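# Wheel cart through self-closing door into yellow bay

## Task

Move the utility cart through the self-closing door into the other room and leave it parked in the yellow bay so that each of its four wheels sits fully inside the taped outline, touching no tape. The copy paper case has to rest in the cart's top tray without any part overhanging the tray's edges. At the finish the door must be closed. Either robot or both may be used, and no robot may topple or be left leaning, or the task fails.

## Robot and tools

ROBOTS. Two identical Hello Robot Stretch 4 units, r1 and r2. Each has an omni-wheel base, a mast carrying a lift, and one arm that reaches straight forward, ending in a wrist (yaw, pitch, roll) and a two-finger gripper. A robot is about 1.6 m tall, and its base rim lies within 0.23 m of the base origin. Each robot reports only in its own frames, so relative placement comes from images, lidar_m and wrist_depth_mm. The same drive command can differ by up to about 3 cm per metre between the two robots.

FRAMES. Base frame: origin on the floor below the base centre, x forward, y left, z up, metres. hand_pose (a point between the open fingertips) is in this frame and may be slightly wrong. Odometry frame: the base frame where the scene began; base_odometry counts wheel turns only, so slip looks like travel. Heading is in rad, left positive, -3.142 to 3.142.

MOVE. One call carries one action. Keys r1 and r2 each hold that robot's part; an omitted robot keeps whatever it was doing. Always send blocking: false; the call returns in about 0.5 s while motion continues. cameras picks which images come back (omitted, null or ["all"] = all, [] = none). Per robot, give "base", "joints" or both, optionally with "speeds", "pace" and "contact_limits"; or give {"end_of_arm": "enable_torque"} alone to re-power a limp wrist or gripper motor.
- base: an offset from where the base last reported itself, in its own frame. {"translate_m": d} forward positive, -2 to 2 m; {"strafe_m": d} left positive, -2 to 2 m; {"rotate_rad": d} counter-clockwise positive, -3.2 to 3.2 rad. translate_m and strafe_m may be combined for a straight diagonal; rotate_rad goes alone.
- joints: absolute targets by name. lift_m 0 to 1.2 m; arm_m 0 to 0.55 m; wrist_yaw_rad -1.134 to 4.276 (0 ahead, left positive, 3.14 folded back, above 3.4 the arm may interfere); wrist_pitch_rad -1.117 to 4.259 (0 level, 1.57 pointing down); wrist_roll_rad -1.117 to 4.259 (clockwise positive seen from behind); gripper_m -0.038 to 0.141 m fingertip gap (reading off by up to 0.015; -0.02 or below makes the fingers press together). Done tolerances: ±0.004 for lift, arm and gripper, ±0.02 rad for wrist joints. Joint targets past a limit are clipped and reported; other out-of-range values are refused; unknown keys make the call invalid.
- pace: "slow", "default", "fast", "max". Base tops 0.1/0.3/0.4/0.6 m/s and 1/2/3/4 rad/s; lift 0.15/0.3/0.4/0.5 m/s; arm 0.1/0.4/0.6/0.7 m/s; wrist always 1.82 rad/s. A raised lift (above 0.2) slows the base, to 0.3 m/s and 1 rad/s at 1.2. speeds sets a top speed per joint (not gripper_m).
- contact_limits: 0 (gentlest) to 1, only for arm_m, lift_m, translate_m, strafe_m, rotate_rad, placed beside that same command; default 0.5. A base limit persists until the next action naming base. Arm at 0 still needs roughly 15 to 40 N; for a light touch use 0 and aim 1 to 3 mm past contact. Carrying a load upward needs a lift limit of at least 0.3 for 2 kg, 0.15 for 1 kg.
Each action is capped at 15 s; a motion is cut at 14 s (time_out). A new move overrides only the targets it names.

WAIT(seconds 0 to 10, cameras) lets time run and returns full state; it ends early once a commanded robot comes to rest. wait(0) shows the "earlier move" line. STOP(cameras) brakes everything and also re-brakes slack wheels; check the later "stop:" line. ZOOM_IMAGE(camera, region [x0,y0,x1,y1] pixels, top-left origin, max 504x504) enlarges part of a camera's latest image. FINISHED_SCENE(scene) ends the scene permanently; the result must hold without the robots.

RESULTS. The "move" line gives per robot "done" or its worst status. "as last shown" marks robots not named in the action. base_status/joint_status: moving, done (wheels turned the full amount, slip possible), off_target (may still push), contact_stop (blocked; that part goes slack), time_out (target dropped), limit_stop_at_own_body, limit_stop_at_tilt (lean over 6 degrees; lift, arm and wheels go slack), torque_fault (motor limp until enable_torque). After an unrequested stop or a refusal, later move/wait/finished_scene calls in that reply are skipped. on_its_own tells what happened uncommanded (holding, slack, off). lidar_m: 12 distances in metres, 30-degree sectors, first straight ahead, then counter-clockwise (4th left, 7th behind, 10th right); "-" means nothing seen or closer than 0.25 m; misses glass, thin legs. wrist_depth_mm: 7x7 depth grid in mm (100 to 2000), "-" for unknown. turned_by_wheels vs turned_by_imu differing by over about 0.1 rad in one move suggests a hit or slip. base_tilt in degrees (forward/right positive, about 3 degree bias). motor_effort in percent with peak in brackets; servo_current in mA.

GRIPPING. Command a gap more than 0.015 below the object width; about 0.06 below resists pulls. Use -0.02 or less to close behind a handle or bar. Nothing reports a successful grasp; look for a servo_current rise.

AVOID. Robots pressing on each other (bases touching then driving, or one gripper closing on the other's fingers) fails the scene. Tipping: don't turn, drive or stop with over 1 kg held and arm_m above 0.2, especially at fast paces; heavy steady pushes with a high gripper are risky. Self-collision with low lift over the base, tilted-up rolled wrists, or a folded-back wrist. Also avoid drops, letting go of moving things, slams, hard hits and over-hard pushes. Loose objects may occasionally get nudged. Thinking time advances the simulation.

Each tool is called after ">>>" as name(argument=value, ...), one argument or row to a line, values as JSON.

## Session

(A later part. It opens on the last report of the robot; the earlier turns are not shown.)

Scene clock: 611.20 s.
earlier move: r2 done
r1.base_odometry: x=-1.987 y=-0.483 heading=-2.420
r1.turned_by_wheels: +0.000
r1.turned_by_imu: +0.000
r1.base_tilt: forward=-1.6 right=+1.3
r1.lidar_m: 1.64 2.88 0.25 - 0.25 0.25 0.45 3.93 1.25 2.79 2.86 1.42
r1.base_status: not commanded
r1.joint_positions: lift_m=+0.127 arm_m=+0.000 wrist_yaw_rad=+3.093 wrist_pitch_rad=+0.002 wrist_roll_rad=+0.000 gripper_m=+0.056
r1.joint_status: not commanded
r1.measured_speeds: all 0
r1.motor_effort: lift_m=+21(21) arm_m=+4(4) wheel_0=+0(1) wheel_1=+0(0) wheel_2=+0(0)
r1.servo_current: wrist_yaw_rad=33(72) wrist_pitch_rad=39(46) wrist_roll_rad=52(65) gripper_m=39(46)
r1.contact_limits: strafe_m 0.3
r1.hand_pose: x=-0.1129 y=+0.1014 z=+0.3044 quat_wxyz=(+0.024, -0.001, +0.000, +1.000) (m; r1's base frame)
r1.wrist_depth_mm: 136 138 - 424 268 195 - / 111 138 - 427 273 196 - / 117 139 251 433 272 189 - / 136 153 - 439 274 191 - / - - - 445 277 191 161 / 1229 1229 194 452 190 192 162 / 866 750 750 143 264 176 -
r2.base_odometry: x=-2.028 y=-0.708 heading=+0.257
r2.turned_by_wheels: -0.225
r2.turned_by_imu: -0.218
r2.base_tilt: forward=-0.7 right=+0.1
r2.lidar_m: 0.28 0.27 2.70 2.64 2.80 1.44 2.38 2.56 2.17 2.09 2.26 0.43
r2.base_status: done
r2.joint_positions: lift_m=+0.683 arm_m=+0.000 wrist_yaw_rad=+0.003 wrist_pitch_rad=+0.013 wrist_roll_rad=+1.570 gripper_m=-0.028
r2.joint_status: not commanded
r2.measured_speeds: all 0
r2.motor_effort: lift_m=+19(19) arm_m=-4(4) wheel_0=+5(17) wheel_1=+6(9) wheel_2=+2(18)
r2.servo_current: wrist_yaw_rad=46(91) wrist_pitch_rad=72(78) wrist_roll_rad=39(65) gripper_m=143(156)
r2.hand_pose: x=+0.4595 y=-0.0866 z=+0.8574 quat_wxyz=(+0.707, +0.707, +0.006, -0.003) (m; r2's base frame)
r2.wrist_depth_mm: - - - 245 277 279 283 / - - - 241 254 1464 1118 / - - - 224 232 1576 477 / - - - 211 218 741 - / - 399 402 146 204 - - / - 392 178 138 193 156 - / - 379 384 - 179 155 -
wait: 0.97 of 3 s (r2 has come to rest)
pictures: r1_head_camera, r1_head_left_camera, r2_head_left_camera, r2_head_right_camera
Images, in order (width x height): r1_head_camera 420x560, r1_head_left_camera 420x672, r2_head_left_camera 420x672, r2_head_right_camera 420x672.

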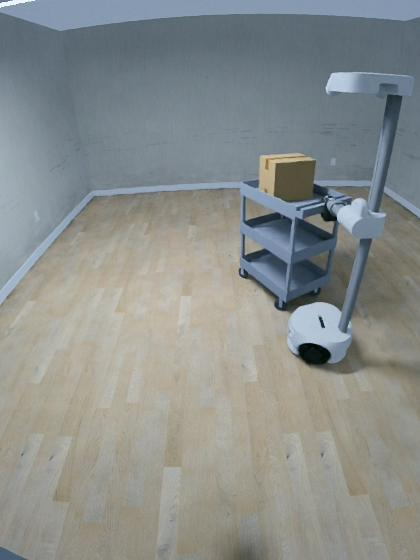

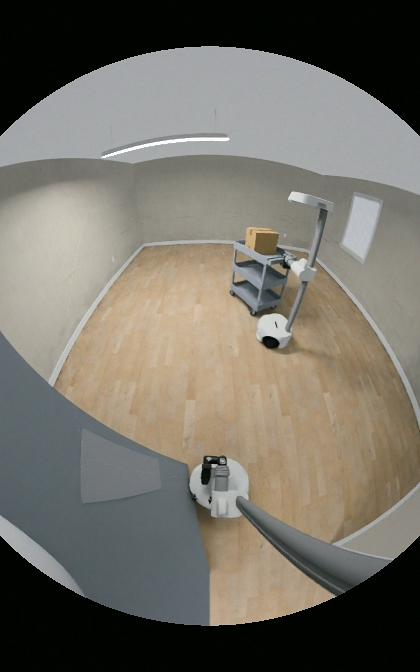

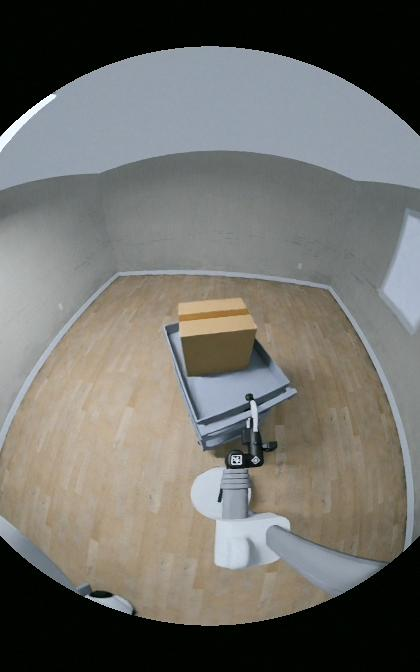

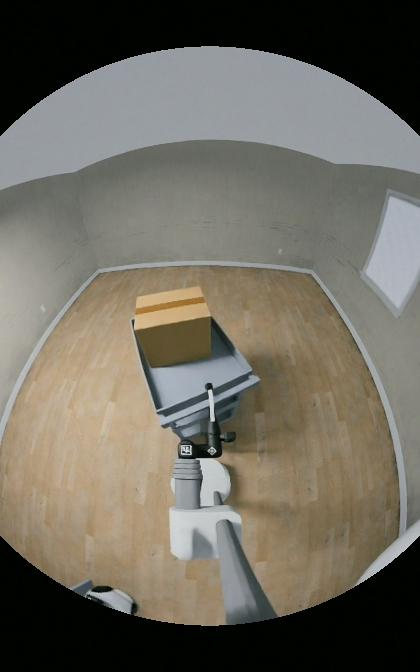

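>>> move(
  blocking=false,
  cameras=[],
  r2={"base":{"translate_m":-0.62,"strafe_m":0.09}},
)

>>> wait(
  seconds=6,
  cameras=["r2_head_right_camera","r2_head_left_camera","r2_head_camera","r1_head_right_camera"],
)

Scene clock: 624.03 s.
move: r2 moving
r1: as last shown
r1.lidar_m: 1.85 2.87 0.25 - 0.25 0.25 0.46 3.95 1.26 2.79 2.87 1.39
r1.servo_current: wrist_yaw_rad=52(65) wrist_pitch_rad=33(46) wrist_roll_rad=65(65) gripper_m=46(46)
r1.contact_limits: strafe_m 0.3
r1.wrist_depth_mm: 136 138 - 424 268 195 - / 111 138 - 430 271 196 - / 117 139 251 436 274 189 - / 136 153 - 442 276 190 - / - - - 445 276 191 162 / 1182 1229 193 449 190 191 162 / 866 750 768 143 264 176 -
r2.base_odometry: x=-2.059 y=-0.712 heading=+0.258
r2.turned_by_wheels: +0.000
r2.turned_by_imu: +0.001
r2.base_tilt: forward=-0.6 right=+0.1
r2.lidar_m: 0.29 0.27 2.72 2.63 2.81 1.44 2.36 2.51 2.15 2.09 2.27 0.43
r2.base_status: translate_m moving; strafe_m moving
r2.joint_positions: lift_m=+0.683 arm_m=+0.000 wrist_yaw_rad=+0.007 wrist_pitch_rad=+0.013 wrist_roll_rad=+1.570 gripper_m=-0.028
r2.joint_status: not commanded
r2.measured_speeds: translate_m=-0.121 strafe_m=+0.017 rotate_rad=-0.002 lift_m=+0.000 arm_m=+0.000 wrist_yaw_rad=+0.000 wrist_pitch_rad=+0.000 wrist_roll_rad=+0.000
r2.motor_effort: lift_m=+19(20) arm_m=-4(4) wheel_0=-8(10) wheel_1=-7(7) wheel_2=+20(22)
r2.servo_current: wrist_yaw_rad=59(59) wrist_pitch_rad=65(72) wrist_roll_rad=52(52) gripper_m=143(150)
r2.hand_pose: x=+0.4599 y=-0.0855 z=+0.8574 quat_wxyz=(+0.707, +0.707, +0.007, -0.002) (m; r2's base frame)
r2.wrist_depth_mm: - - - 248 268 273 278 / - - - 237 245 1576 1160 / - - - 163 230 1576 504 / - - - 155 216 741 - / - 402 404 145 205 - - / - 394 178 139 194 156 - / - 387 389 - 183 707 -
pictures: none
No camera images: "cameras" was empty.

Scene clock: 627.10 s.
earlier move: r2 done
r1.base_odometry: x=-1.987 y=-0.483 heading=-2.420
r1.turned_by_wheels: +0.000
r1.turned_by_imu: +0.000
r1.base_tilt: forward=-1.6 right=+1.2
r1.lidar_m: 4.95 2.88 0.25 - 0.25 0.25 0.46 3.94 1.24 2.76 2.87 0.88
r1.base_status: not commanded
r1.joint_positions: lift_m=+0.127 arm_m=+0.000 wrist_yaw_rad=+3.093 wrist_pitch_rad=+0.002 wrist_roll_rad=+0.000 gripper_m=+0.056
r1.joint_status: not commanded
r1.measured_speeds: all 0
r1.motor_effort: lift_m=+21(21) arm_m=+4(4) wheel_0=+0(1) wheel_1=+0(0) wheel_2=+0(0)
r1.servo_current: wrist_yaw_rad=39(72) wrist_pitch_rad=39(52) wrist_roll_rad=46(65) gripper_m=52(52)
r1.contact_limits: strafe_m 0.3
r1.hand_pose: x=-0.1129 y=+0.1014 z=+0.3044 quat_wxyz=(+0.024, -0.001, +0.000, +1.000) (m; r1's base frame)
r1.wrist_depth_mm: 136 138 - 421 268 195 - / 111 138 - 430 271 196 - / 117 139 251 436 273 189 - / 136 153 - 439 274 190 - / - - - 442 277 191 162 / 1255 1229 194 449 191 192 162 / 878 768 759 143 262 176 -
r2.base_odometry: x=-2.650 y=-0.779 heading=+0.256
r2.turned_by_wheels: -0.001
r2.turned_by_imu: -0.003
r2.base_tilt: forward=-0.7 right=+0.1
r2.lidar_m: 0.41 0.50 2.67 2.59 0.93 0.88 1.76 1.87 2.21 2.15 2.29 0.34
r2.base_status: done
r2.joint_positions: lift_m=+0.683 arm_m=+0.000 wrist_yaw_rad=-0.006 wrist_pitch_rad=+0.013 wrist_roll_rad=+1.570 gripper_m=-0.028
r2.joint_status: not commanded
r2.measured_speeds: all 0
r2.motor_effort: lift_m=+19(20) arm_m=-3(4) wheel_0=-6(17) wheel_1=-6(9) wheel_2=+0(22)
r2.servo_current: wrist_yaw_rad=59(65) wrist_pitch_rad=65(78) wrist_roll_rad=52(59) gripper_m=150(156)
r2.hand_pose: x=+0.4587 y=-0.0891 z=+0.8574 quat_wxyz=(+0.707, +0.707, +0.002, -0.007) (m; r2's base frame)
r2.wrist_depth_mm: - 338 340 - 137 - - / - 336 340 - 145 - - / - 377 379 - 156 - - / - 427 427 - 169 - - / - - 477 108 184 - - / - - 177 123 202 156 - / - - - - - 1464 1138
wait: 3.07 of 6 s (r2 has come to rest)
pictures: r1_head_right_camera, r2_head_camera, r2_head_left_camera, r2_head_right_camera
Images, in order (width x height): r1_head_right_camera 420x672, r2_head_camera 420x560, r2_head_left_camera 420x672, r2_head_right_camera 420x672.

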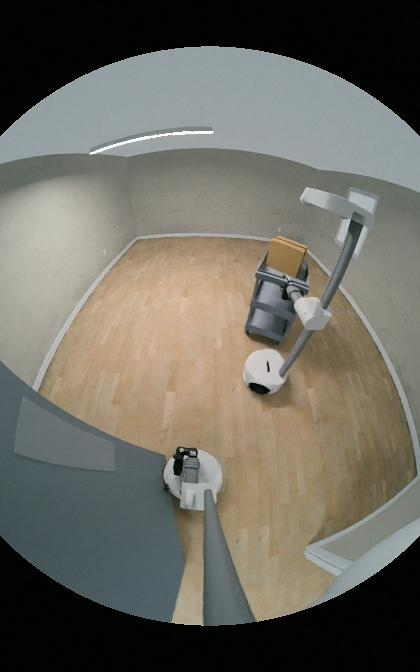

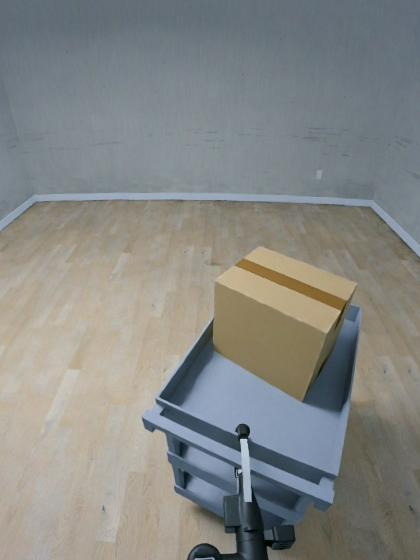

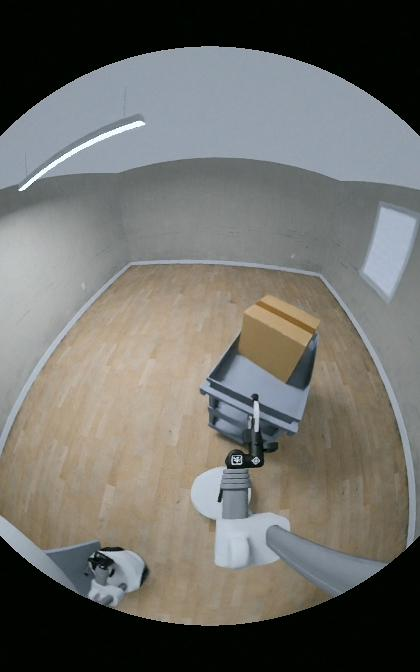

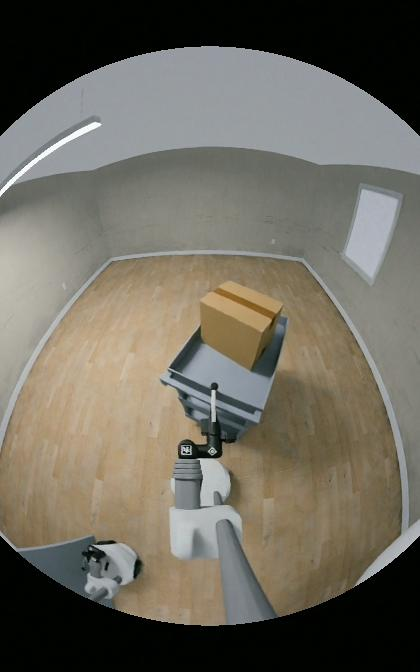

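>>> move(
  blocking=false,
  cameras=[],
  r2={"base":{"translate_m":-0.30,"strafe_m":-0.03}},
)

>>> wait(
  seconds=6,
  cameras=["r2_head_right_camera","r2_head_left_camera","r2_head_camera","r1_head_right_camera"],
)

Scene clock: 645.73 s.
move: r2 moving
r1: as last shown
r1.base_tilt: forward=-1.6 right=+1.3
r1.lidar_m: 4.93 2.88 0.25 - 0.25 0.25 0.45 3.92 1.23 2.79 1.01 0.86
r1.motor_effort: lift_m=+21(21) arm_m=+4(4) wheel_0=-1(1) wheel_1=+0(0) wheel_2=+0(0)
r1.servo_current: wrist_yaw_rad=52(72) wrist_pitch_rad=39(46) wrist_roll_rad=46(59) gripper_m=33(46)
r1.contact_limits: strafe_m 0.3
r1.wrist_depth_mm: 136 138 - 424 268 195 - / 111 139 - 427 271 196 - / 117 139 251 433 273 189 - / 136 152 - 433 276 190 - / - - - 442 277 191 162 / 1229 1255 194 452 191 192 162 / 854 759 759 143 263 176 -
r2.base_odometry: x=-2.680 y=-0.790 heading=+0.256
r2.turned_by_wheels: -0.001
r2.turned_by_imu: +0.000
r2.base_tilt: forward=-0.6 right=+0.1
r2.lidar_m: 0.41 0.48 2.66 2.59 0.90 0.86 1.75 1.83 2.18 2.14 2.30 0.34
r2.base_status: translate_m moving; strafe_m moving
r2.joint_positions: lift_m=+0.683 arm_m=+0.000 wrist_yaw_rad=-0.006 wrist_pitch_rad=+0.013 wrist_roll_rad=+1.570 gripper_m=-0.028
r2.joint_status: not commanded
r2.measured_speeds: translate_m=-0.123 strafe_m=-0.012 rotate_rad=+0.001 lift_m=+0.000 arm_m=+0.000 wrist_yaw_rad=+0.000 wrist_pitch_rad=+0.000 wrist_roll_rad=+0.000
r2.motor_effort: lift_m=+19(19) arm_m=-4(4) wheel_0=-9(15) wheel_1=-12(12) wheel_2=+14(14)
r2.servo_current: wrist_yaw_rad=59(59) wrist_pitch_rad=72(72) wrist_roll_rad=52(52) gripper_m=143(150)
r2.hand_pose: x=+0.4587 y=-0.0891 z=+0.8574 quat_wxyz=(+0.707, +0.707, +0.002, -0.007) (m; r2's base frame)
r2.wrist_depth_mm: - 359 359 - 138 - - / - 338 340 - 148 - - / - 375 379 - 158 - - / - 424 418 103 171 - - / - 500 462 110 186 - - / - - 175 123 204 156 - / - - - - 132 1430 1138
pictures: none
No camera images: "cameras" was empty.

Scene clock: 647.73 s.
earlier move: r2 done
r1.base_odometry: x=-1.987 y=-0.483 heading=-2.420
r1.turned_by_wheels: +0.000
r1.turned_by_imu: +0.000
r1.base_tilt: forward=-1.6 right=+1.3
r1.lidar_m: 4.92 2.91 0.25 - 0.25 0.25 0.41 3.94 1.26 2.77 0.69 0.70
r1.base_status: not commanded
r1.joint_positions: lift_m=+0.127 arm_m=+0.000 wrist_yaw_rad=+3.093 wrist_pitch_rad=+0.002 wrist_roll_rad=+0.000 gripper_m=+0.056
r1.joint_status: not commanded
r1.measured_speeds: all 0
r1.motor_effort: lift_m=+21(21) arm_m=+4(4) wheel_0=+0(1) wheel_1=+0(0) wheel_2=+0(0)
r1.servo_current: wrist_yaw_rad=39(72) wrist_pitch_rad=39(52) wrist_roll_rad=59(65) gripper_m=46(52)
r1.contact_limits: strafe_m 0.3
r1.hand_pose: x=-0.1129 y=+0.1014 z=+0.3044 quat_wxyz=(+0.024, -0.001, +0.000, +1.000) (m; r1's base frame)
r1.wrist_depth_mm: 136 138 - 427 268 195 - / 111 138 - 424 271 196 - / 117 139 251 433 273 189 - / 136 153 - 439 276 190 - / - - - 442 276 191 161 / 1229 1229 193 452 191 191 162 / 866 759 759 143 263 177 -
r2.base_odometry: x=-2.932 y=-0.884 heading=+0.256
r2.turned_by_wheels: +0.001
r2.turned_by_imu: +0.001
r2.base_tilt: forward=-0.7 right=+0.0
r2.lidar_m: 0.39 0.48 2.73 2.65 0.70 0.77 1.48 1.56 2.17 2.09 2.23 0.32
r2.base_status: done
r2.joint_positions: lift_m=+0.683 arm_m=+0.000 wrist_yaw_rad=-0.003 wrist_pitch_rad=+0.013 wrist_roll_rad=+1.570 gripper_m=-0.028
r2.joint_status: not commanded
r2.measured_speeds: all 0
r2.motor_effort: lift_m=+19(20) arm_m=-3(4) wheel_0=-1(15) wheel_1=-3(12) wheel_2=+5(17)
r2.servo_current: wrist_yaw_rad=46(59) wrist_pitch_rad=72(72) wrist_roll_rad=39(59) gripper_m=143(150)
r2.hand_pose: x=+0.4590 y=-0.0883 z=+0.8574 quat_wxyz=(+0.708, +0.707, +0.003, -0.006) (m; r2's base frame)
r2.wrist_depth_mm: - 375 373 - 138 - - / 345 334 338 - 146 - - / - 368 373 - 157 - - / - 418 421 103 170 - - / - 492 466 110 183 - - / - - 175 122 200 157 - / - - - - 212 1336 415
wait: 2.00 of 6 s (r2 has come to rest)
pictures: r1_head_right_camera, r2_head_camera, r2_head_left_camera, r2_head_right_camera
Images, in order (width x height): r1_head_right_camera 420x672, r2_head_camera 420x560, r2_head_left_camera 420x672, r2_head_right_camera 420x672.

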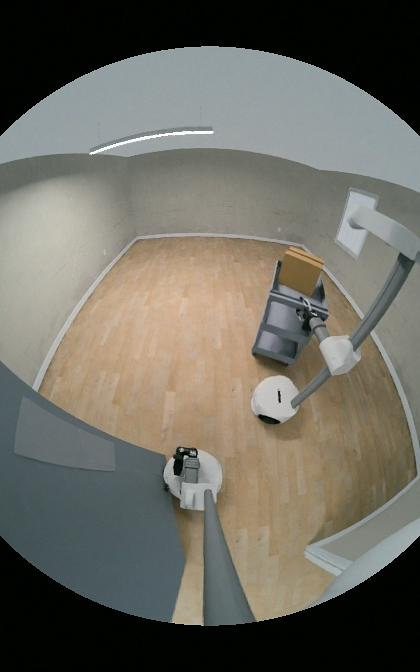

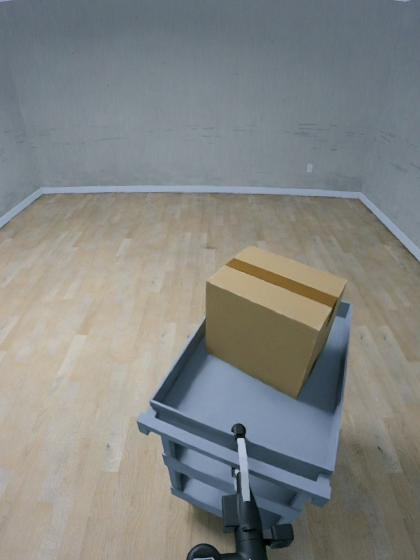

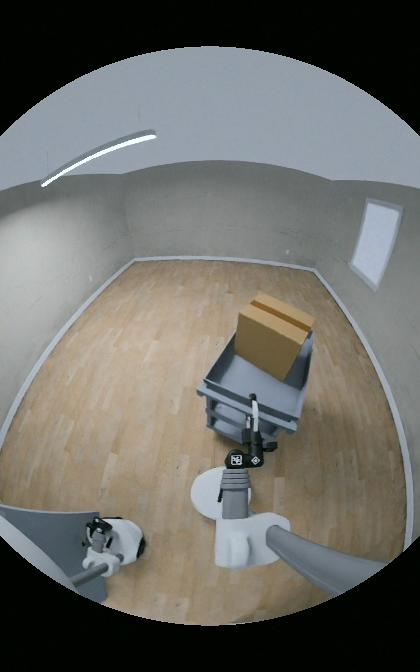

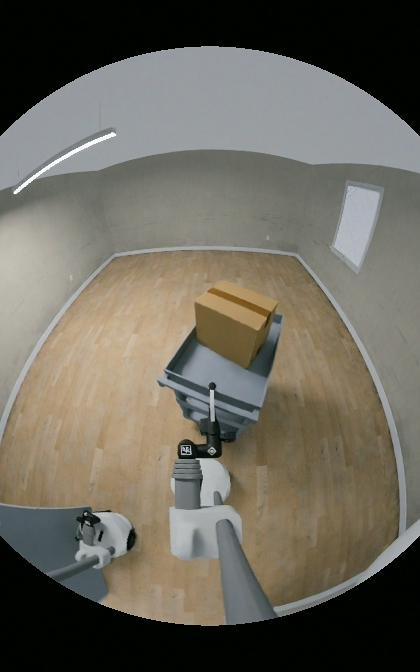

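>>> move(
  blocking=false,
  cameras=[],
  r2={"joints":{"wrist_yaw_rad":0.4},"speeds":{"wrist_yaw_rad":0.4}},
)

>>> wait(
  seconds=4,
  cameras=["r2_head_camera","r2_head_right_camera","r2_wrist_camera"],
)

Scene clock: 673.30 s.
move: r2 moving
r1: as last shown
r1.lidar_m: 4.93 2.88 0.25 - 0.25 0.25 0.44 3.92 1.26 2.77 0.66 0.69
r1.servo_current: wrist_yaw_rad=46(72) wrist_pitch_rad=39(46) wrist_roll_rad=46(65) gripper_m=39(46)
r1.contact_limits: strafe_m 0.3
r1.wrist_depth_mm: 136 138 - 421 267 194 - / 111 138 - 430 270 196 - / 117 139 251 430 273 190 - / 136 153 - 436 276 190 - / - - - 442 277 191 162 / 1229 1229 193 449 191 191 162 / 866 768 768 143 263 177 -
r2.base_odometry: x=-2.933 y=-0.884 heading=+0.255
r2.turned_by_wheels: -0.001
r2.turned_by_imu: -0.001
r2.base_tilt: forward=-0.7 right=+0.1
r2.lidar_m: 0.38 0.48 2.72 2.63 0.70 0.76 1.49 1.55 2.14 2.09 2.24 0.33
r2.base_status: not commanded
r2.joint_positions: lift_m=+0.683 arm_m=+0.000 wrist_yaw_rad=+0.115 wrist_pitch_rad=+0.013 wrist_roll_rad=+1.570 gripper_m=-0.028
r2.joint_status: wrist_yaw_rad moving
r2.measured_speeds: translate_m=+0.000 strafe_m=+0.000 rotate_rad=+0.000 lift_m=+0.000 arm_m=+0.000 wrist_yaw_rad=+0.331 wrist_pitch_rad=+0.000 wrist_roll_rad=+0.000
r2.motor_effort: lift_m=+19(20) arm_m=-3(4) wheel_0=-4(4) wheel_1=-3(4) wheel_2=-1(5)
r2.servo_current: wrist_yaw_rad=657(657) wrist_pitch_rad=65(72) wrist_roll_rad=39(52) gripper_m=150(150)
r2.hand_pose: x=+0.4674 y=-0.0539 z=+0.8574 quat_wxyz=(+0.707, +0.705, +0.045, +0.036) (m; r2's base frame)
r2.wrist_depth_mm: 310 307 312 - 128 - - / - 338 349 - 141 - - / - 384 387 - 153 - - / - 442 445 - 167 - - / - - 504 - 184 525 - / - - 179 123 203 156 - / - - - - - 1430 1205
pictures: none
No camera images: "cameras" was empty.

Scene clock: 674.47 s.
earlier move: r2 off_target
r1.base_odometry: x=-1.987 y=-0.483 heading=-2.420
r1.turned_by_wheels: +0.000
r1.turned_by_imu: +0.000
r1.base_tilt: forward=-1.6 right=+1.3
r1.lidar_m: 4.94 2.90 0.25 - 0.25 0.25 0.44 3.91 1.25 2.79 0.68 0.68
r1.base_status: not commanded
r1.joint_positions: lift_m=+0.127 arm_m=+0.000 wrist_yaw_rad=+3.093 wrist_pitch_rad=+0.002 wrist_roll_rad=+0.000 gripper_m=+0.056
r1.joint_status: not commanded
r1.measured_speeds: all 0
r1.motor_effort: lift_m=+21(21) arm_m=+4(4) wheel_0=+0(1) wheel_1=+0(0) wheel_2=+0(0)
r1.servo_current: wrist_yaw_rad=39(72) wrist_pitch_rad=46(46) wrist_roll_rad=46(72) gripper_m=39(46)
r1.contact_limits: strafe_m 0.3
r1.hand_pose: x=-0.1129 y=+0.1014 z=+0.3044 quat_wxyz=(+0.024, -0.001, +0.000, +1.000) (m; r1's base frame)
r1.wrist_depth_mm: 136 138 - 421 268 195 - / 111 138 - 427 271 196 - / 117 139 251 433 273 189 - / 135 153 - 436 277 191 - / - - - 439 277 191 161 / 1205 1229 194 449 191 193 163 / 866 759 750 143 262 176 -
r2.base_odometry: x=-2.933 y=-0.884 heading=+0.255
r2.turned_by_wheels: +0.000
r2.turned_by_imu: +0.000
r2.base_tilt: forward=-0.7 right=+0.1
r2.lidar_m: 0.41 0.47 2.73 2.66 0.69 0.77 1.48 1.56 2.14 2.10 2.24 0.38
r2.base_status: not commanded
r2.joint_positions: lift_m=+0.683 arm_m=+0.000 wrist_yaw_rad=+0.333 wrist_pitch_rad=+0.013 wrist_roll_rad=+1.570 gripper_m=-0.028
r2.joint_status: wrist_yaw_rad off_target (ended at +0.333, target +0.400)
r2.measured_speeds: all 0
r2.on_its_own: wrist_yaw_rad is at rest, and its servo_current (832 mA) is outside its rest range (0 to 104 mA)
r2.motor_effort: lift_m=+19(20) arm_m=-3(4) wheel_0=-8(8) wheel_1=-3(4) wheel_2=-4(5)
r2.servo_current: wrist_yaw_rad=832(930) wrist_pitch_rad=59(72) wrist_roll_rad=46(59) gripper_m=150(150)
r2.hand_pose: x=+0.4720 y=+0.0115 z=+0.8574 quat_wxyz=(+0.698, +0.696, +0.121, +0.113) (m; r2's base frame)
r2.wrist_depth_mm: 312 317 - - - - - / - 362 - - - 115 - / - 459 - - - - - / - - - - 159 525 521 / - - - - 191 1499 466 / - - 177 - 220 158 427 / - - - - 129 364 1160
wait: 1.17 of 4 s (r2 has come to rest)
pictures: r2_head_camera, r2_head_right_camera, r2_wrist_camera
Images, in order (width x height): r2_head_camera 420x560, r2_head_right_camera 420x672, r2_wrist_camera 616x392.

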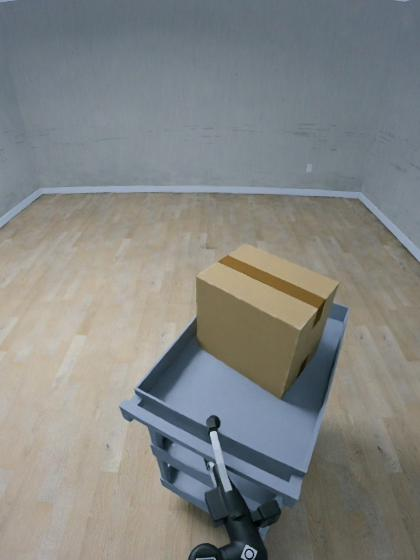

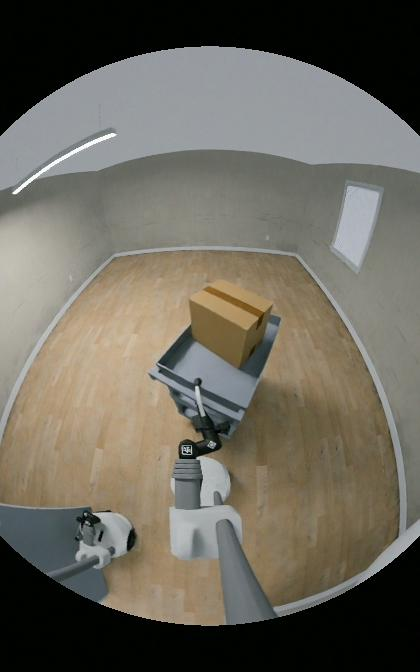

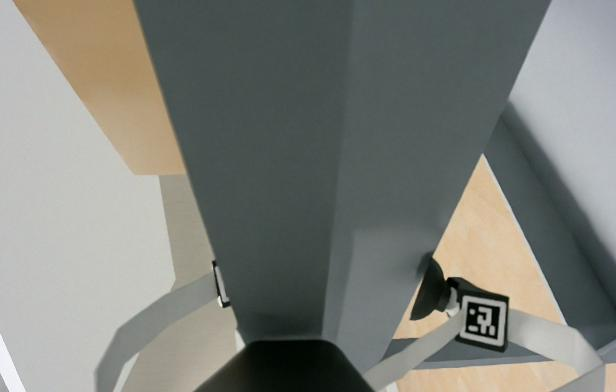

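>>> move(
  blocking=false,
  cameras=[],
  r2={"base":{"translate_m":-0.15,"strafe_m":-0.03},"joints":{"wrist_yaw_rad":0.36},"pace":"slow"},
)

>>> wait(
  seconds=6,
  cameras=["r2_head_right_camera","r2_head_camera","r1_head_right_camera"],
)

Scene clock: 680.73 s.
move: r2 moving
r1: as last shown
r1.lidar_m: 4.93 2.86 0.25 - 0.25 0.25 0.43 3.93 1.26 2.78 0.69 0.71
r1.motor_effort: lift_m=+21(21) arm_m=+4(4) wheel_0=+0(0) wheel_1=+0(0) wheel_2=+0(0)
r1.servo_current: wrist_yaw_rad=26(72) wrist_pitch_rad=39(52) wrist_roll_rad=46(65) gripper_m=46(46)
r1.contact_limits: strafe_m 0.3
r1.wrist_depth_mm: 136 138 - 424 270 194 - / 111 138 - 430 272 196 - / 117 139 251 433 273 189 - / 136 153 - 436 276 190 - / - - - 442 276 191 162 / 1229 1229 193 449 191 192 162 / 854 759 759 143 263 176 -
r2.base_odometry: x=-2.944 y=-0.889 heading=+0.254
r2.turned_by_wheels: -0.001
r2.turned_by_imu: -0.001
r2.base_tilt: forward=-0.6 right=+0.1
r2.lidar_m: 0.41 0.49 2.74 2.65 0.68 0.78 1.45 1.55 2.13 2.09 2.22 0.35
r2.base_status: translate_m moving; strafe_m moving
r2.joint_positions: lift_m=+0.683 arm_m=+0.000 wrist_yaw_rad=+0.333 wrist_pitch_rad=+0.003 wrist_roll_rad=+1.570 gripper_m=-0.029
r2.joint_status: wrist_yaw_rad moving
r2.measured_speeds: translate_m=-0.045 strafe_m=-0.009 rotate_rad=+0.000 lift_m=+0.000 arm_m=+0.001 wrist_yaw_rad=+0.000 wrist_pitch_rad=+0.000 wrist_roll_rad=+0.000
r2.motor_effort: lift_m=+18(20) arm_m=+4(5) wheel_0=-10(17) wheel_1=-9(11) wheel_2=+9(9)
r2.servo_current: wrist_yaw_rad=169(813) wrist_pitch_rad=39(72) wrist_roll_rad=39(59) gripper_m=98(150)
r2.hand_pose: x=+0.4720 y=+0.0115 z=+0.8602 quat_wxyz=(+0.698, +0.697, +0.118, +0.116) (m; r2's base frame)
r2.wrist_depth_mm: - 324 - - - - - / - 375 375 - - - - / - - 462 - - - - / - - - - - - 508 / - - - - - 1537 473 / - - 174 - 171 1661 1205 / - - - - 324 1537 1060
pictures: none
No camera images: "cameras" was empty.

Scene clock: 683.03 s.
earlier move: r2 off_target
r1.base_odometry: x=-1.987 y=-0.483 heading=-2.420
r1.turned_by_wheels: +0.000
r1.turned_by_imu: +0.000
r1.base_tilt: forward=-1.6 right=+1.3
r1.lidar_m: 4.94 2.90 0.25 - 0.25 0.25 0.45 3.91 1.25 2.78 0.64 0.71
r1.base_status: not commanded
r1.joint_positions: lift_m=+0.127 arm_m=+0.000 wrist_yaw_rad=+3.093 wrist_pitch_rad=+0.002 wrist_roll_rad=+0.000 gripper_m=+0.056
r1.joint_status: not commanded
r1.measured_speeds: all 0
r1.motor_effort: lift_m=+21(21) arm_m=+4(4) wheel_0=+0(1) wheel_1=+0(1) wheel_2=+0(0)
r1.servo_current: wrist_yaw_rad=39(72) wrist_pitch_rad=46(52) wrist_roll_rad=39(72) gripper_m=39(52)
r1.contact_limits: strafe_m 0.3
r1.hand_pose: x=-0.1129 y=+0.1014 z=+0.3044 quat_wxyz=(+0.024, -0.001, +0.000, +1.000) (m; r1's base frame)
r1.wrist_depth_mm: 136 138 - 424 270 194 - / 111 138 - 430 270 196 - / 117 139 251 433 274 189 - / 136 153 - 436 274 190 - / - - - 445 277 191 162 / 1229 1205 194 449 191 191 162 / 878 768 750 143 263 176 -
r2.base_odometry: x=-3.070 y=-0.950 heading=+0.255
r2.turned_by_wheels: +0.001
r2.turned_by_imu: +0.001
r2.base_tilt: forward=-0.7 right=+0.1
r2.lidar_m: 0.42 0.46 2.74 0.80 0.62 1.28 1.33 1.39 2.04 2.04 2.17 0.35
r2.base_status: done
r2.joint_positions: lift_m=+0.683 arm_m=+0.000 wrist_yaw_rad=+0.357 wrist_pitch_rad=+0.003 wrist_roll_rad=+1.570 gripper_m=-0.029
r2.joint_status: wrist_yaw_rad off_target (ended at +0.333, target +0.360)
r2.measured_speeds: all 0
r2.motor_effort: lift_m=+18(20) arm_m=-4(5) wheel_0=-1(17) wheel_1=-6(14) wheel_2=+7(12)
r2.servo_current: wrist_yaw_rad=46(813) wrist_pitch_rad=33(72) wrist_roll_rad=46(59) gripper_m=104(150)
r2.hand_pose: x=+0.4717 y=+0.0190 z=+0.8602 quat_wxyz=(+0.696, +0.695, +0.127, +0.125) (m; r2's base frame)
r2.wrist_depth_mm: - 319 - - - - - / - 366 366 - - - - / - - 449 - - - - / - - - - - 156 512 / - - - - - 1464 473 / - - 173 - 213 1661 1205 / - - - - 353 349 362
wait: 2.30 of 6 s (r2 has come to rest)
pictures: r1_head_right_camera, r2_head_camera, r2_head_right_camera
Images, in order (width x height): r1_head_right_camera 420x672, r2_head_camera 420x560, r2_head_right_camera 420x672.

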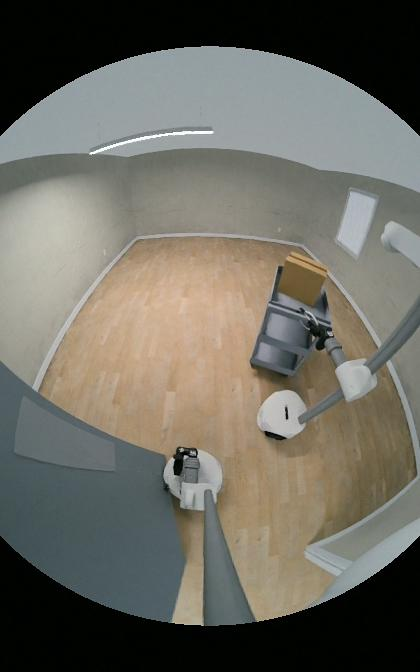

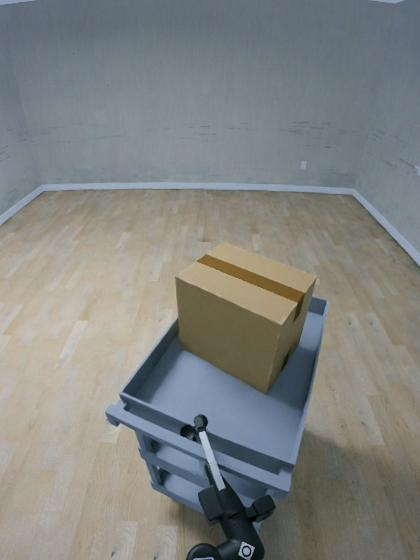

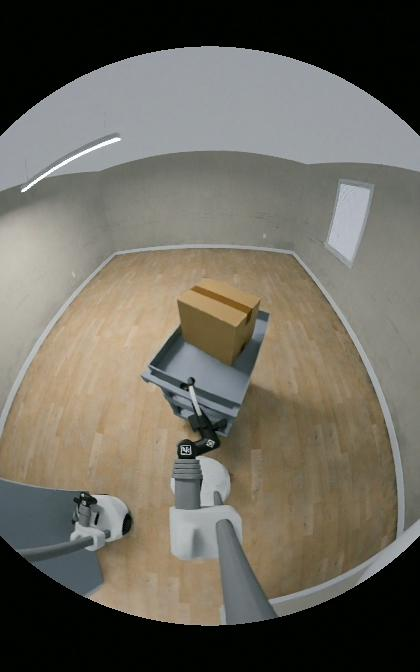

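>>> move(
  blocking=false,
  cameras=[],
  r2={"base":{"translate_m":-0.35},"pace":"slow"},
)

>>> wait(
  seconds=6,
  cameras=["r2_head_right_camera","r2_head_left_camera","r2_head_camera","r1_head_right_camera"],
)

Scene clock: 689.67 s.
move: r2 moving
r1: as last shown
r1.base_tilt: forward=-1.5 right=+1.3
r1.lidar_m: 4.93 2.88 0.25 - 0.25 0.25 0.46 3.93 1.24 2.79 0.63 0.73
r1.motor_effort: lift_m=+21(21) arm_m=+4(4) wheel_0=+0(1) wheel_1=+0(0) wheel_2=+0(0)
r1.servo_current: wrist_yaw_rad=52(65) wrist_pitch_rad=39(46) wrist_roll_rad=59(59) gripper_m=39(46)
r1.contact_limits: strafe_m 0.3
r1.wrist_depth_mm: 136 138 - 424 268 195 - / 111 138 - 433 271 196 - / 117 139 251 436 273 189 - / 136 152 - 439 276 190 - / - - - 442 277 191 161 / 1205 1229 194 449 191 193 162 / 866 759 759 143 262 176 -
r2.base_odometry: x=-3.082 y=-0.953 heading=+0.255
r2.turned_by_wheels: +0.000
r2.turned_by_imu: +0.000
r2.base_tilt: forward=-0.7 right=+0.1
r2.lidar_m: 0.40 0.47 2.77 0.78 0.62 1.28 1.32 1.39 1.99 2.04 2.18 0.35
r2.base_status: translate_m moving
r2.joint_positions: lift_m=+0.683 arm_m=+0.000 wrist_yaw_rad=+0.357 wrist_pitch_rad=+0.003 wrist_roll_rad=+1.570 gripper_m=-0.029
r2.joint_status: not commanded
r2.measured_speeds: translate_m=-0.050 strafe_m=+0.000 rotate_rad=-0.001 lift_m=+0.000 arm_m=+0.000 wrist_yaw_rad=+0.000 wrist_pitch_rad=+0.000 wrist_roll_rad=+0.000
r2.motor_effort: lift_m=+18(18) arm_m=-4(4) wheel_0=-4(6) wheel_1=-7(9) wheel_2=+12(13)
r2.servo_current: wrist_yaw_rad=39(59) wrist_pitch_rad=39(46) wrist_roll_rad=52(59) gripper_m=111(111)
r2.hand_pose: x=+0.4717 y=+0.0190 z=+0.8602 quat_wxyz=(+0.696, +0.695, +0.127, +0.125) (m; r2's base frame)
r2.wrist_depth_mm: - 319 312 - - - - / - 364 366 - - - - / - 484 442 - - - - / - - - - - 156 517 / - - - - - 1430 480 / - - 180 - 178 1661 1229 / - - - - 355 136 362
pictures: none
No camera images: "cameras" was empty.

Scene clock: 693.93 s.
earlier move: r2 done
r1.base_odometry: x=-1.987 y=-0.483 heading=-2.420
r1.turned_by_wheels: +0.000
r1.turned_by_imu: +0.000
r1.base_tilt: forward=-1.6 right=+1.3
r1.lidar_m: 4.95 2.87 0.25 - 0.25 0.25 0.45 3.92 1.25 0.53 0.54 0.71
r1.base_status: not commanded
r1.joint_positions: lift_m=+0.127 arm_m=+0.000 wrist_yaw_rad=+3.093 wrist_pitch_rad=+0.002 wrist_roll_rad=+0.000 gripper_m=+0.056
r1.joint_status: not commanded
r1.measured_speeds: all 0
r1.motor_effort: lift_m=+21(21) arm_m=+4(4) wheel_0=+0(1) wheel_1=+0(0) wheel_2=+0(0)
r1.servo_current: wrist_yaw_rad=59(72) wrist_pitch_rad=39(52) wrist_roll_rad=46(72) gripper_m=46(52)
r1.contact_limits: strafe_m 0.3
r1.hand_pose: x=-0.1129 y=+0.1014 z=+0.3044 quat_wxyz=(+0.024, -0.001, +0.000, +1.000) (m; r1's base frame)
r1.wrist_depth_mm: 136 138 - 424 268 195 - / 111 138 - 430 270 196 - / 117 139 251 430 272 189 - / 136 153 - 436 276 190 - / - - - 442 276 191 162 / 1182 1205 193 449 191 192 162 / 866 768 759 143 263 176 -
r2.base_odometry: x=-3.408 y=-1.039 heading=+0.255
r2.turned_by_wheels: +0.000
r2.turned_by_imu: +0.001
r2.base_tilt: forward=-0.7 right=+0.1
r2.lidar_m: 0.42 0.43 2.79 0.55 0.58 1.28 0.98 1.03 1.51 2.02 2.15 0.36
r2.base_status: done
r2.joint_positions: lift_m=+0.683 arm_m=+0.000 wrist_yaw_rad=+0.362 wrist_pitch_rad=+0.003 wrist_roll_rad=+1.570 gripper_m=-0.029
r2.joint_status: not commanded
r2.measured_speeds: all 0
r2.motor_effort: lift_m=+18(18) arm_m=-4(4) wheel_0=-3(12) wheel_1=-3(9) wheel_2=+8(13)
r2.servo_current: wrist_yaw_rad=33(59) wrist_pitch_rad=39(52) wrist_roll_rad=33(65) gripper_m=104(111)
r2.hand_pose: x=+0.4716 y=+0.0205 z=+0.8602 quat_wxyz=(+0.696, +0.695, +0.129, +0.126) (m; r2's base frame)
r2.wrist_depth_mm: - 319 310 - - 122 - / - 355 357 - 133 132 - / - 433 418 - 148 - - / - - 496 - 171 167 - / - - - - 192 1464 500 / - - 180 123 210 1708 1229 / - - - - 177 - 1229
wait: 4.27 of 6 s (r2 has come to rest)
pictures: r1_head_right_camera, r2_head_camera, r2_head_left_camera, r2_head_right_camera
Images, in order (width x height): r1_head_right_camera 420x672, r2_head_camera 420x560, r2_head_left_camera 420x672, r2_head_right_camera 420x672.

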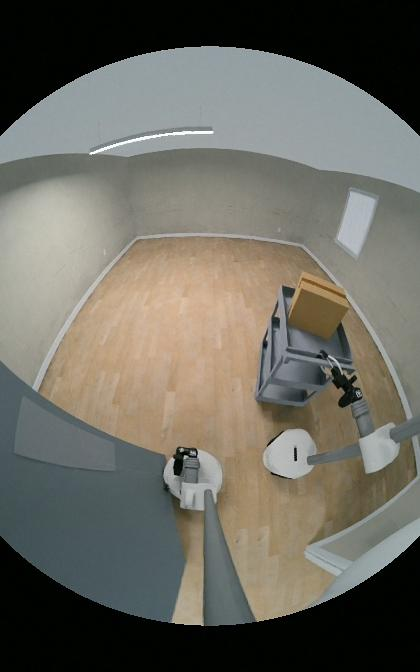

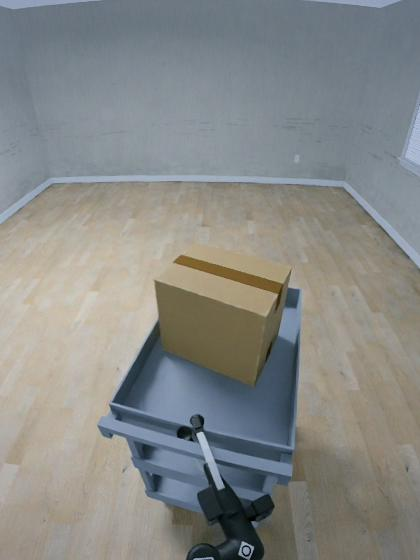

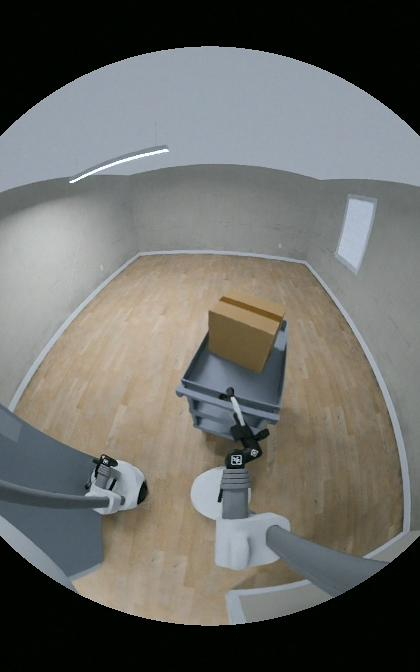

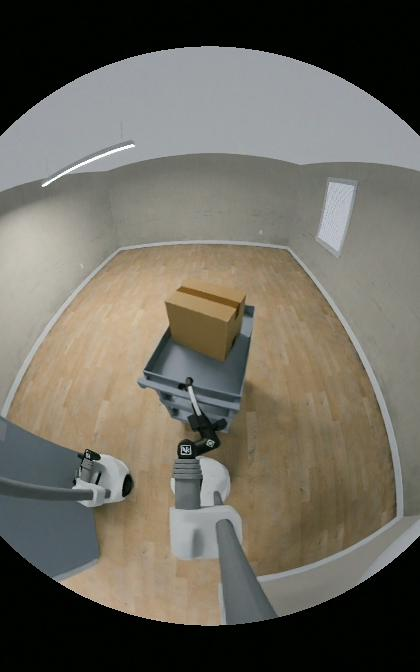

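>>> move(
  blocking=false,
  cameras=[],
  r2={"base":{"translate_m":-0.5},"pace":"slow"},
)

>>> wait(
  seconds=7,
  cameras=["r2_head_right_camera","r2_head_left_camera","r2_head_camera"],
)

Scene clock: 703.63 s.
move: r2 moving
r1: as last shown
r1.base_tilt: forward=-1.6 right=+1.2
r1.lidar_m: 4.94 2.89 0.25 - 0.25 0.25 0.46 3.94 1.26 0.52 0.55 0.70
r1.motor_effort: lift_m=+21(21) arm_m=+4(4) wheel_0=+0(0) wheel_1=+0(0) wheel_2=+0(0)
r1.servo_current: wrist_yaw_rad=59(65) wrist_pitch_rad=46(52) wrist_roll_rad=52(52) gripper_m=39(46)
r1.contact_limits: strafe_m 0.3
r1.wrist_depth_mm: 136 138 - 421 268 195 - / 111 139 - 430 271 196 - / 117 139 252 436 273 189 - / 136 153 - 436 276 191 - / - - - 439 277 191 162 / 1255 1205 194 452 191 191 163 / 866 759 759 143 263 176 -
r2.base_odometry: x=-3.420 y=-1.042 heading=+0.256
r2.turned_by_wheels: +0.000
r2.turned_by_imu: +0.001
r2.base_tilt: forward=-0.7 right=+0.1
r2.lidar_m: 0.41 0.44 2.79 0.53 0.58 1.24 0.97 1.02 1.48 2.05 2.17 0.36
r2.base_status: translate_m moving
r2.joint_positions: lift_m=+0.683 arm_m=+0.000 wrist_yaw_rad=+0.363 wrist_pitch_rad=+0.003 wrist_roll_rad=+1.570 gripper_m=-0.029
r2.joint_status: not commanded
r2.measured_speeds: translate_m=-0.049 strafe_m=+0.000 rotate_rad=+0.000 lift_m=+0.000 arm_m=+0.000 wrist_yaw_rad=+0.000 wrist_pitch_rad=+0.000 wrist_roll_rad=+0.000
r2.motor_effort: lift_m=+18(18) arm_m=-4(4) wheel_0=-3(8) wheel_1=-6(7) wheel_2=+14(14)
r2.servo_current: wrist_yaw_rad=46(59) wrist_pitch_rad=46(46) wrist_roll_rad=46(52) gripper_m=98(104)
r2.hand_pose: x=+0.4716 y=+0.0206 z=+0.8602 quat_wxyz=(+0.696, +0.695, +0.129, +0.126) (m; r2's base frame)
r2.wrist_depth_mm: - 319 314 - - 123 - / - 357 357 - 134 134 - / - 430 415 - 149 - - / - - 500 - 172 167 - / - - - - 198 1537 500 / - - 179 124 211 1708 1205 / - - - - 177 - 1229
pictures: none
No camera images: "cameras" was empty.

Scene clock: 709.40 s.
earlier move: r2 done
r1.base_odometry: x=-1.987 y=-0.483 heading=-2.420
r1.turned_by_wheels: +0.000
r1.turned_by_imu: +0.000
r1.base_tilt: forward=-1.5 right=+1.3
r1.lidar_m: 4.95 2.92 0.25 - 0.27 0.25 0.44 3.92 0.65 0.48 0.50 0.66
r1.base_status: not commanded
r1.joint_positions: lift_m=+0.127 arm_m=+0.000 wrist_yaw_rad=+3.093 wrist_pitch_rad=+0.002 wrist_roll_rad=+0.000 gripper_m=+0.056
r1.joint_status: not commanded
r1.measured_speeds: all 0
r1.motor_effort: lift_m=+21(21) arm_m=+4(4) wheel_0=+0(1) wheel_1=+0(0) wheel_2=+0(0)
r1.servo_current: wrist_yaw_rad=39(78) wrist_pitch_rad=39(52) wrist_roll_rad=33(78) gripper_m=46(52)
r1.contact_limits: strafe_m 0.3
r1.hand_pose: x=-0.1129 y=+0.1014 z=+0.3044 quat_wxyz=(+0.024, -0.001, +0.000, +1.000) (m; r1's base frame)
r1.wrist_depth_mm: 136 138 - 424 268 195 - / 111 138 - 430 271 196 - / 117 139 250 436 272 189 - / 136 153 - 439 274 190 - / - - - 445 277 191 162 / 1229 1229 193 445 191 192 162 / 866 759 759 143 262 176 -
r2.base_odometry: x=-3.892 y=-1.165 heading=+0.256
r2.turned_by_wheels: +0.000
r2.turned_by_imu: +0.003
r2.base_tilt: forward=-0.7 right=+0.1
r2.lidar_m: 0.39 0.42 0.65 0.89 0.92 3.49 0.47 0.49 0.75 1.99 2.12 0.40
r2.base_status: done
r2.joint_positions: lift_m=+0.683 arm_m=+0.000 wrist_yaw_rad=+0.369 wrist_pitch_rad=+0.002 wrist_roll_rad=+1.570 gripper_m=-0.029
r2.joint_status: not commanded
r2.measured_speeds: all 0
r2.motor_effort: lift_m=+18(18) arm_m=-4(4) wheel_0=-1(8) wheel_1=-2(8) wheel_2=+10(15)
r2.servo_current: wrist_yaw_rad=59(72) wrist_pitch_rad=39(46) wrist_roll_rad=46(59) gripper_m=98(111)
r2.hand_pose: x=+0.4714 y=+0.0223 z=+0.8606 quat_wxyz=(+0.696, +0.695, +0.130, +0.129) (m; r2's base frame)
r2.wrist_depth_mm: - 336 334 - 144 - - / - 355 359 - - - - / - 407 402 104 167 - - / - - 452 113 181 - - / - - 521 123 198 1576 - / - - 179 138 209 1618 500 / - - - - 174 134 1229
wait: 5.77 of 7 s (r2 has come to rest)
pictures: r2_head_camera, r2_head_left_camera, r2_head_right_camera
Images, in order (width x height): r2_head_camera 420x560, r2_head_left_camera 420x672, r2_head_right_camera 420x672.

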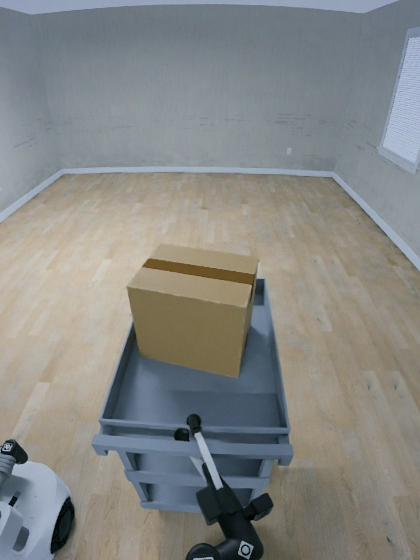

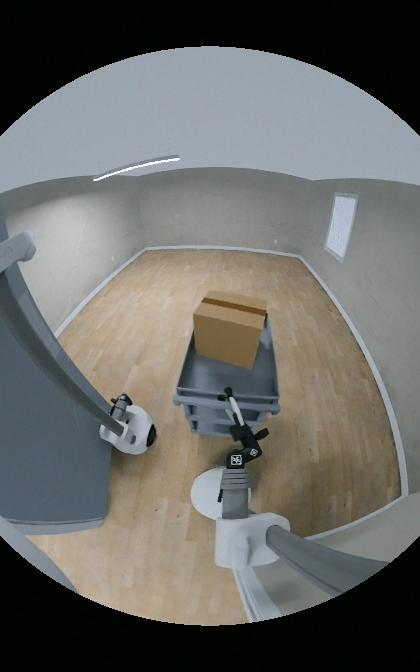

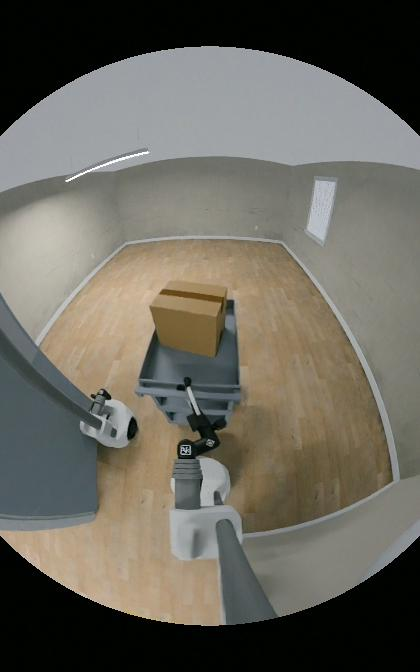

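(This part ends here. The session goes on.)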